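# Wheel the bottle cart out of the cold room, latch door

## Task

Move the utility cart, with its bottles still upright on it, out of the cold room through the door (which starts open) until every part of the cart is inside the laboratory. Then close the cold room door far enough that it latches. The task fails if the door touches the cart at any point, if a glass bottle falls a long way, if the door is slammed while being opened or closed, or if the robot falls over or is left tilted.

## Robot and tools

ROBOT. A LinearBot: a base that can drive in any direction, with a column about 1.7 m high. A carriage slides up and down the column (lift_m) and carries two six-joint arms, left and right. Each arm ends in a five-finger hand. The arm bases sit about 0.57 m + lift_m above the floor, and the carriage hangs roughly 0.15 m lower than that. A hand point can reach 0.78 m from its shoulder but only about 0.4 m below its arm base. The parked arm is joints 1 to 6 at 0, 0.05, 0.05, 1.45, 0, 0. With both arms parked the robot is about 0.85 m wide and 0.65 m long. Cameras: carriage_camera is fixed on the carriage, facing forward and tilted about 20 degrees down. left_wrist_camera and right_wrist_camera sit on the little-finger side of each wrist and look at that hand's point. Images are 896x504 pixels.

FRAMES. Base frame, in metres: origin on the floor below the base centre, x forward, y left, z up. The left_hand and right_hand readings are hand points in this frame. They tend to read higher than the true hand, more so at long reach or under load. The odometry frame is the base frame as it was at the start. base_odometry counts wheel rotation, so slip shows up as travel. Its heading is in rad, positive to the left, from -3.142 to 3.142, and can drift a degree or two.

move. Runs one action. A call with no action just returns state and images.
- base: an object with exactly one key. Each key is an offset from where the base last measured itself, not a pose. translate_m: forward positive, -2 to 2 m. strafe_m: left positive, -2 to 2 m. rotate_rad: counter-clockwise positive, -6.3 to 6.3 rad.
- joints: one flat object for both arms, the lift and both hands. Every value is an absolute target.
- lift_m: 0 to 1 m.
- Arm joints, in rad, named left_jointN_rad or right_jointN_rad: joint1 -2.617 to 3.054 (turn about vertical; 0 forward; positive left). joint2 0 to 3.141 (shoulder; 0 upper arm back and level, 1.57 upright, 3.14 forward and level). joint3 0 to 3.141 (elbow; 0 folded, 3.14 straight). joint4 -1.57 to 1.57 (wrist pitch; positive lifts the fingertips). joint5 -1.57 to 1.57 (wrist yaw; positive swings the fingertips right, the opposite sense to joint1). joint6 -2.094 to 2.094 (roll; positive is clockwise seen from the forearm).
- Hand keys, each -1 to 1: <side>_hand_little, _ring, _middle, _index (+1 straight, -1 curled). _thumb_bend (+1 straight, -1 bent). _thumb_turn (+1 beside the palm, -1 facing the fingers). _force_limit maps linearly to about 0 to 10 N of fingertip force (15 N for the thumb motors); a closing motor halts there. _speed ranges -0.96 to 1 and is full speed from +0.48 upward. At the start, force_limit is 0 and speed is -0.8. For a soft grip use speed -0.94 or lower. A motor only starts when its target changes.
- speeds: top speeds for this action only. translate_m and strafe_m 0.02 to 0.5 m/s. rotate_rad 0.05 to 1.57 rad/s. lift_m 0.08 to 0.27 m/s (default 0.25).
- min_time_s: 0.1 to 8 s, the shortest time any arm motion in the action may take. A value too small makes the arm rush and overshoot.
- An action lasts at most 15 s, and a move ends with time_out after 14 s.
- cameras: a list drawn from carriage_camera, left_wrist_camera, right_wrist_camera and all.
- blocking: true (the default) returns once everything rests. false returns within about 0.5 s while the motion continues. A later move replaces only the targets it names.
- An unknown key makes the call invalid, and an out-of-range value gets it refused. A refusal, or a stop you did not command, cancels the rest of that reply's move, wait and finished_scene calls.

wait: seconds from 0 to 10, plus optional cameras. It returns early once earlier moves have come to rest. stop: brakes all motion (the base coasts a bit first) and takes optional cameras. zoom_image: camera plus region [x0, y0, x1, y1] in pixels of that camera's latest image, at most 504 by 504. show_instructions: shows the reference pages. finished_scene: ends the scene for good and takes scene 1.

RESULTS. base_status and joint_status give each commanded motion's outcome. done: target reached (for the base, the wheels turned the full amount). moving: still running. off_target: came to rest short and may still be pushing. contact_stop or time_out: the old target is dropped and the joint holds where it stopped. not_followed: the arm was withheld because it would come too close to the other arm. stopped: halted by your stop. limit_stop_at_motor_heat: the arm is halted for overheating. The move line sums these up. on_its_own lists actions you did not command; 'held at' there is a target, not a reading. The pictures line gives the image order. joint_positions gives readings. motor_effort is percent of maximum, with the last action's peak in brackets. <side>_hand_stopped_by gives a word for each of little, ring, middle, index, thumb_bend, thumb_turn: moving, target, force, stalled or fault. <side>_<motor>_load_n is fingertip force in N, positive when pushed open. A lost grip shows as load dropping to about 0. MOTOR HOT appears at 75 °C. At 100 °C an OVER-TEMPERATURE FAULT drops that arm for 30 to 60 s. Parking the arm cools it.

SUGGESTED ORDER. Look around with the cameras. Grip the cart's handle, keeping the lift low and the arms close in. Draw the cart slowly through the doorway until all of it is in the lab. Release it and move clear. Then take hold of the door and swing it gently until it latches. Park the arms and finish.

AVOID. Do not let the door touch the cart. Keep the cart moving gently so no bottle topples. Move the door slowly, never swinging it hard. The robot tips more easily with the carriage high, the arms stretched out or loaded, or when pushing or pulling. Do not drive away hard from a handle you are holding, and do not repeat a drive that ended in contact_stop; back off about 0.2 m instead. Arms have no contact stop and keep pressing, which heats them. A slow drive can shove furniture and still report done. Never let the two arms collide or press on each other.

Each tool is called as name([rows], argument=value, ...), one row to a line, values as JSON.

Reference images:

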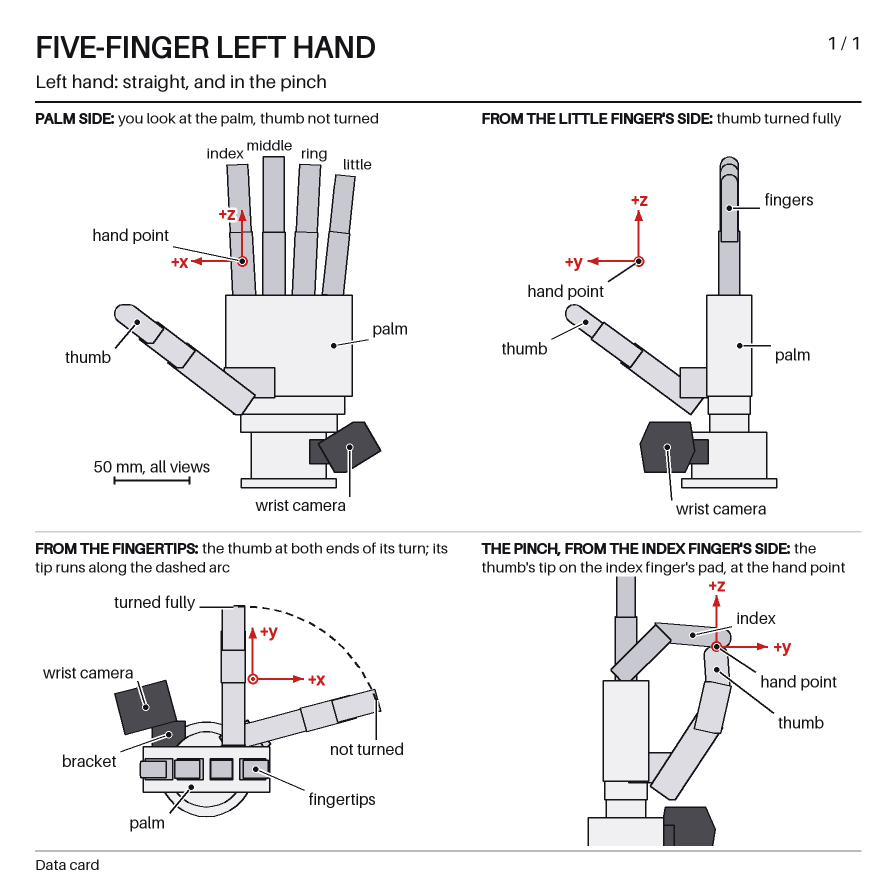

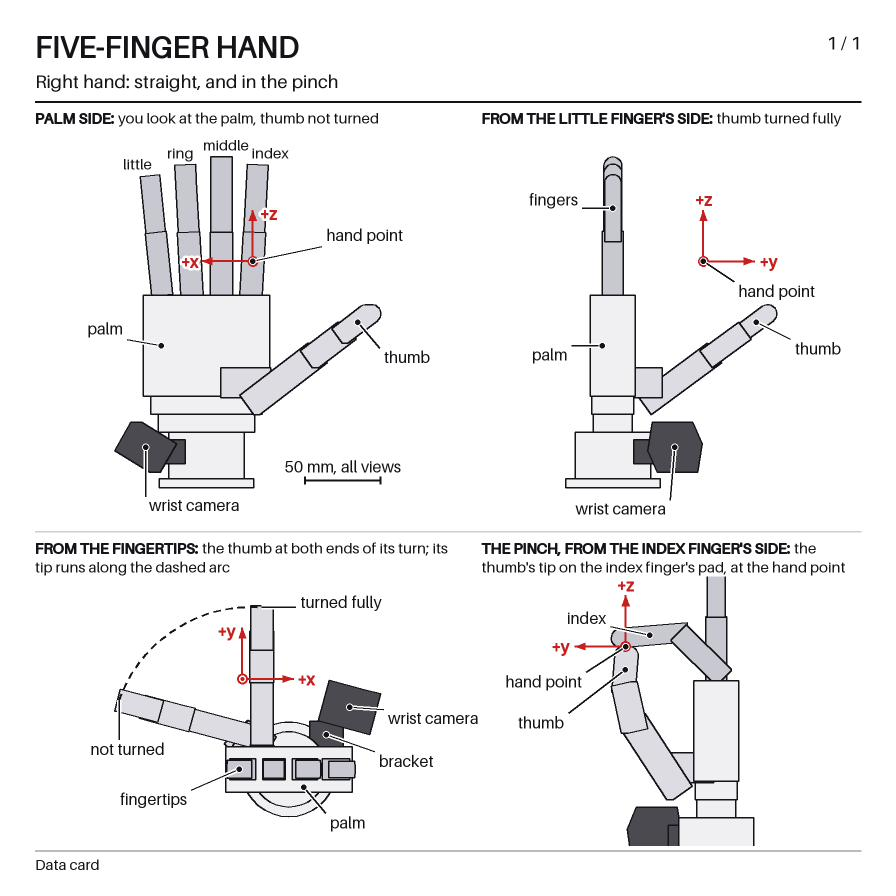

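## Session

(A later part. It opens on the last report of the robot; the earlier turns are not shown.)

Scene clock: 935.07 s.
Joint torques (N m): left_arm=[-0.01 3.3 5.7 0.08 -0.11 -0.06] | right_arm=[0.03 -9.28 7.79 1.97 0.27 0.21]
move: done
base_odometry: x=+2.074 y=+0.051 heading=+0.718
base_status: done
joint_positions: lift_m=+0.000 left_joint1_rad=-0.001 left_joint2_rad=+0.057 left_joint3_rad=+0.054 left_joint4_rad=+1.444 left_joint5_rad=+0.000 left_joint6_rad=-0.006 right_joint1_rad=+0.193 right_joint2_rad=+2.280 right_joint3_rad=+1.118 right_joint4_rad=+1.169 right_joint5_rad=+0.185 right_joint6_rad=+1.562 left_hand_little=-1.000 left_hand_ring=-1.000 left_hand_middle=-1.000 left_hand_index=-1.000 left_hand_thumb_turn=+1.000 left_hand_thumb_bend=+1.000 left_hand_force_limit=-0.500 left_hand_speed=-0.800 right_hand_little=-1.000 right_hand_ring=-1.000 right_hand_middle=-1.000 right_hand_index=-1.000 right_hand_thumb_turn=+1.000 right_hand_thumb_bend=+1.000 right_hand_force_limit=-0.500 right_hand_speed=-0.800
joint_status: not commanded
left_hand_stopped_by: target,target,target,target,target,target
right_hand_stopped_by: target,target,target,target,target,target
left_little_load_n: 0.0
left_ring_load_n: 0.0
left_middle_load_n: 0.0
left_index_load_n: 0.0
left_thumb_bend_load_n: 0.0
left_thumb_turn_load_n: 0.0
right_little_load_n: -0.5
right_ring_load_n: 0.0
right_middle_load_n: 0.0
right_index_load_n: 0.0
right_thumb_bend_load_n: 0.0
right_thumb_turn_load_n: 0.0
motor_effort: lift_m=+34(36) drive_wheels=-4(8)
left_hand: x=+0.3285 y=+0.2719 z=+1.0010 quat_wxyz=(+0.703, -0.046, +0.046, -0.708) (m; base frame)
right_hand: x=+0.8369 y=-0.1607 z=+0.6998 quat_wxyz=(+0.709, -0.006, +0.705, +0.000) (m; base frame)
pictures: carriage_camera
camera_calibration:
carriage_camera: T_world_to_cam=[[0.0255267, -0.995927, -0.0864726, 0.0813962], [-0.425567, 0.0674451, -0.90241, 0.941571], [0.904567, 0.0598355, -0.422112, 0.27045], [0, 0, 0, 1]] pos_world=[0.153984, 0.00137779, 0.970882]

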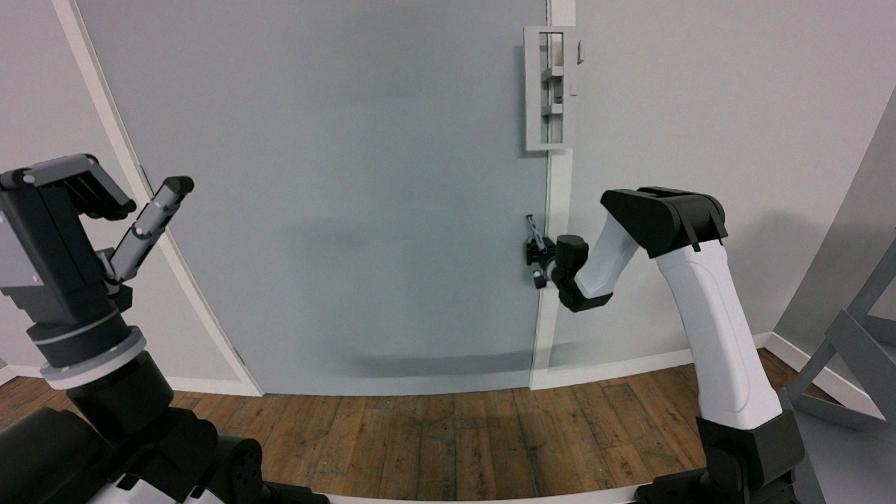

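move(base={"translate_m": 0.06}, speeds={"translate_m": 0.04}, cameras=["carriage_camera"])

zoom_image(camera="carriage_camera", region=[490, 0, 640, 200])

Scene clock: 942.93 s.
Joint torques (N m): left_arm=[-0.02 3.29 5.7 0.06 -0.11 -0.05] | right_arm=[-2.93 -8.66 22.05 0.61 2.89 0.29]
move: done
base_odometry: x=+2.119 y=+0.090 heading=+0.717
base_status: done
joint_positions: lift_m=+0.000 left_joint1_rad=-0.001 left_joint2_rad=+0.057 left_joint3_rad=+0.054 left_joint4_rad=+1.445 left_joint5_rad=+0.000 left_joint6_rad=-0.006 right_joint1_rad=+0.233 right_joint2_rad=+2.283 right_joint3_rad=+0.943 right_joint4_rad=+1.304 right_joint5_rad=-0.045 right_joint6_rad=+1.551 left_hand_little=-1.000 left_hand_ring=-1.000 left_hand_middle=-1.000 left_hand_index=-1.000 left_hand_thumb_turn=+1.000 left_hand_thumb_bend=+1.000 left_hand_force_limit=-0.500 left_hand_speed=-0.800 right_hand_little=-1.000 right_hand_ring=-1.000 right_hand_middle=-1.000 right_hand_index=-1.002 right_hand_thumb_turn=+1.000 right_hand_thumb_bend=+1.000 right_hand_force_limit=-0.500 right_hand_speed=-0.800
joint_status: not commanded
left_hand_stopped_by: target,target,target,target,target,target
right_hand_stopped_by: target,target,target,target,target,target
left_little_load_n: 0.0
left_ring_load_n: -0.5
left_middle_load_n: 0.0
left_index_load_n: 0.0
left_thumb_bend_load_n: 0.0
left_thumb_turn_load_n: 0.0
right_little_load_n: 0.0
right_ring_load_n: 0.0
right_middle_load_n: 0.0
right_index_load_n: -20.5
right_thumb_bend_load_n: 0.0
right_thumb_turn_load_n: 0.0
motor_effort: lift_m=+32(38) drive_wheels=+12(22)
left_hand: x=+0.3283 y=+0.2719 z=+1.0010 quat_wxyz=(+0.703, -0.046, +0.045, -0.708) (m; base frame)
right_hand: x=+0.7743 y=-0.1029 z=+0.6635 quat_wxyz=(+0.688, -0.107, +0.712, +0.090) (m; base frame)
pictures: carriage_camera
camera_calibration:
carriage_camera: T_world_to_cam=[[0.0255267, -0.995927, -0.0864726, 0.0813962], [-0.425567, 0.0674451, -0.90241, 0.941571], [0.904567, 0.0598355, -0.422112, 0.27045], [0, 0, 0, 1]] pos_world=[0.153984, 0.00137779, 0.970882]

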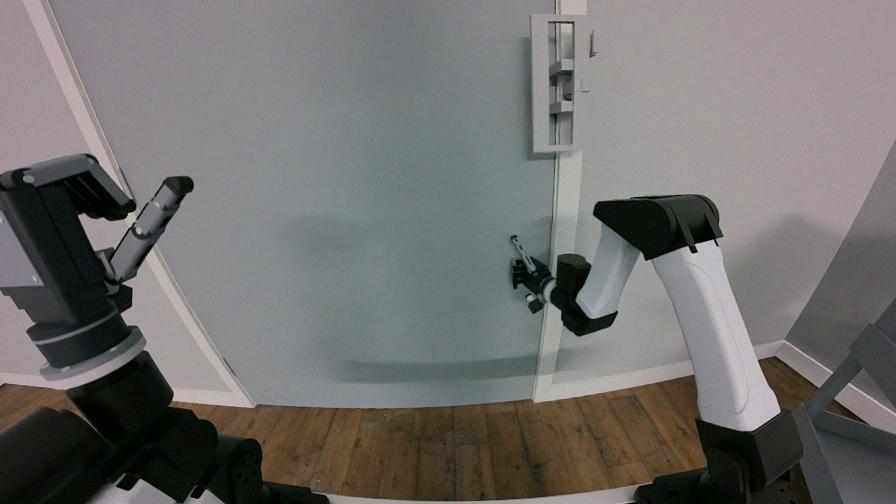

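Scaled by 2.520 from the camera's 896x504 image, which has a finer 1280x720 frame.

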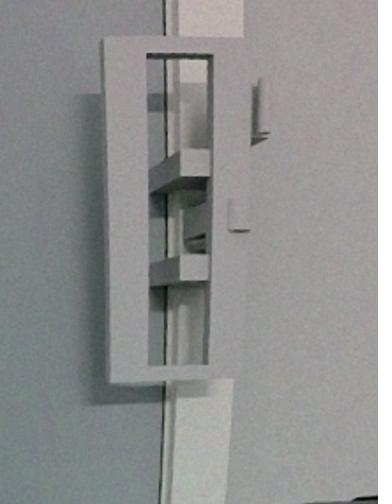

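move(base={"translate_m": -0.3}, speeds={"translate_m": 0.12})

move(joints={"right_joint2_rad": 0.05, "right_joint3_rad": 0.05, "right_joint4_rad": 1.45, "right_joint6_rad": 0, "right_joint5_rad": 0, "right_joint1_rad": 0}, min_time_s=2.5, cameras=["carriage_camera"])

zoom_image(camera="carriage_camera", region=[440, 20, 600, 220])

Scene clock: 954.40 s.
Joint torques (N m): left_arm=[0.02 3.3 5.71 0.07 -0.11 -0.06] | right_arm=[-0.54 -10.58 7.36 2.01 0.27 0.19]
move: done
base_odometry: x=+1.893 y=-0.108 heading=+0.717
base_status: done
joint_positions: lift_m=+0.000 left_joint1_rad=-0.001 left_joint2_rad=+0.057 left_joint3_rad=+0.054 left_joint4_rad=+1.445 left_joint5_rad=+0.000 left_joint6_rad=-0.006 right_joint1_rad=+0.200 right_joint2_rad=+2.292 right_joint3_rad=+1.122 right_joint4_rad=+1.169 right_joint5_rad=+0.185 right_joint6_rad=+1.562 left_hand_little=-1.000 left_hand_ring=-1.000 left_hand_middle=-1.000 left_hand_index=-1.000 left_hand_thumb_turn=+1.000 left_hand_thumb_bend=+1.000 left_hand_force_limit=-0.500 left_hand_speed=-0.800 right_hand_little=-1.000 right_hand_ring=-1.000 right_hand_middle=-1.000 right_hand_index=-1.000 right_hand_thumb_turn=+1.000 right_hand_thumb_bend=+1.000 right_hand_force_limit=-0.500 right_hand_speed=-0.800
joint_status: not commanded
left_hand_stopped_by: target,target,target,target,target,target
right_hand_stopped_by: target,target,target,target,target,target
left_little_load_n: 0.0
left_ring_load_n: 0.0
left_middle_load_n: 0.0
left_index_load_n: 0.0
left_thumb_bend_load_n: 0.0
left_thumb_turn_load_n: 0.0
right_little_load_n: 0.0
right_ring_load_n: 0.0
right_middle_load_n: 0.0
right_index_load_n: 0.0
right_thumb_bend_load_n: 0.0
right_thumb_turn_load_n: -0.5
motor_effort: lift_m=+35(37) drive_wheels=-1(7)
left_hand: x=+0.3283 y=+0.2719 z=+1.0010 quat_wxyz=(+0.703, -0.046, +0.045, -0.708) (m; base frame)
right_hand: x=+0.8371 y=-0.1566 z=+0.6951 quat_wxyz=(+0.707, -0.008, +0.707, +0.002) (m; base frame)
pictures: none

Scene clock: 957.30 s.
Joint torques (N m): left_arm=[-0.02 3.28 5.7 0.08 -0.11 -0.05] | right_arm=[-0.88 2.36 5.29 0.12 -0.14 -0.02]
move: done
base_odometry: x=+1.893 y=-0.108 heading=+0.717
base_status: not commanded
joint_positions: lift_m=+0.000 left_joint1_rad=-0.001 left_joint2_rad=+0.057 left_joint3_rad=+0.054 left_joint4_rad=+1.445 left_joint5_rad=+0.000 left_joint6_rad=-0.006 right_joint1_rad=+0.007 right_joint2_rad=+0.061 right_joint3_rad=+0.061 right_joint4_rad=+1.442 right_joint5_rad=+0.016 right_joint6_rad=+0.009 left_hand_little=-1.000 left_hand_ring=-1.000 left_hand_middle=-1.000 left_hand_index=-1.000 left_hand_thumb_turn=+1.000 left_hand_thumb_bend=+1.000 left_hand_force_limit=-0.500 left_hand_speed=-0.800 right_hand_little=-1.000 right_hand_ring=-1.000 right_hand_middle=-1.000 right_hand_index=-1.000 right_hand_thumb_turn=+1.000 right_hand_thumb_bend=+1.000 right_hand_force_limit=-0.500 right_hand_speed=-0.800
joint_status: all done
left_hand_stopped_by: target,target,target,target,target,target
right_hand_stopped_by: target,target,target,target,target,target
left_little_load_n: 0.0
left_ring_load_n: 0.0
left_middle_load_n: 0.0
left_index_load_n: 0.0
left_thumb_bend_load_n: 0.0
left_thumb_turn_load_n: 0.0
right_little_load_n: 0.0
right_ring_load_n: 0.0
right_middle_load_n: 0.0
right_index_load_n: 0.0
right_thumb_bend_load_n: 0.0
right_thumb_turn_load_n: 0.0
motor_effort: lift_m=+35(37) drive_wheels=-2(2)
left_hand: x=+0.3283 y=+0.2719 z=+1.0010 quat_wxyz=(+0.703, -0.046, +0.045, -0.708) (m; base frame)
right_hand: x=+0.3281 y=-0.2741 z=+1.0033 quat_wxyz=(+0.711, -0.040, +0.051, -0.700) (m; base frame)
pictures: carriage_camera
camera_calibration:
carriage_camera: T_world_to_cam=[[0.0255267, -0.995927, -0.0864726, 0.0813962], [-0.425567, 0.0674451, -0.90241, 0.941571], [0.904567, 0.0598355, -0.422112, 0.27045], [0, 0, 0, 1]] pos_world=[0.153984, 0.00137779, 0.970882]

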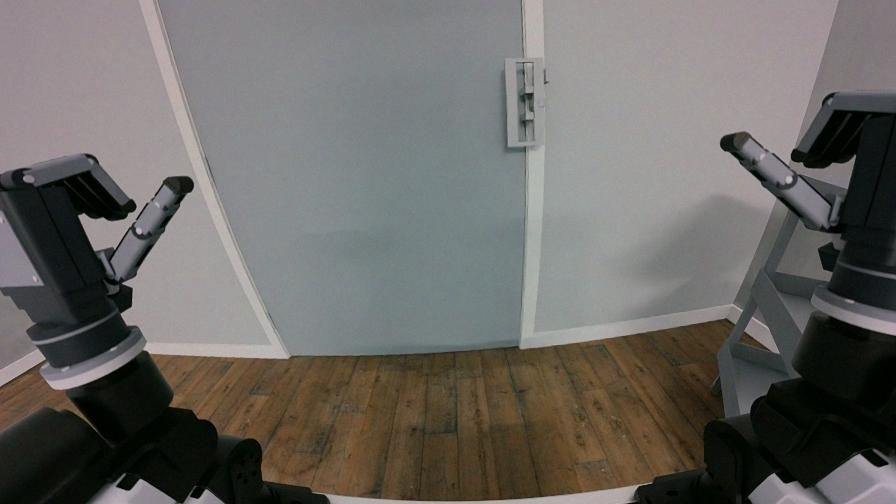

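Scaled by 2.520 from the camera's 896x504 image, which has a finer 1280x720 frame.

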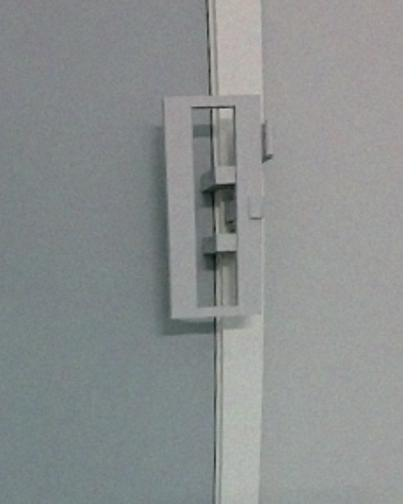

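finished_scene()

The scene is finished: the task was done.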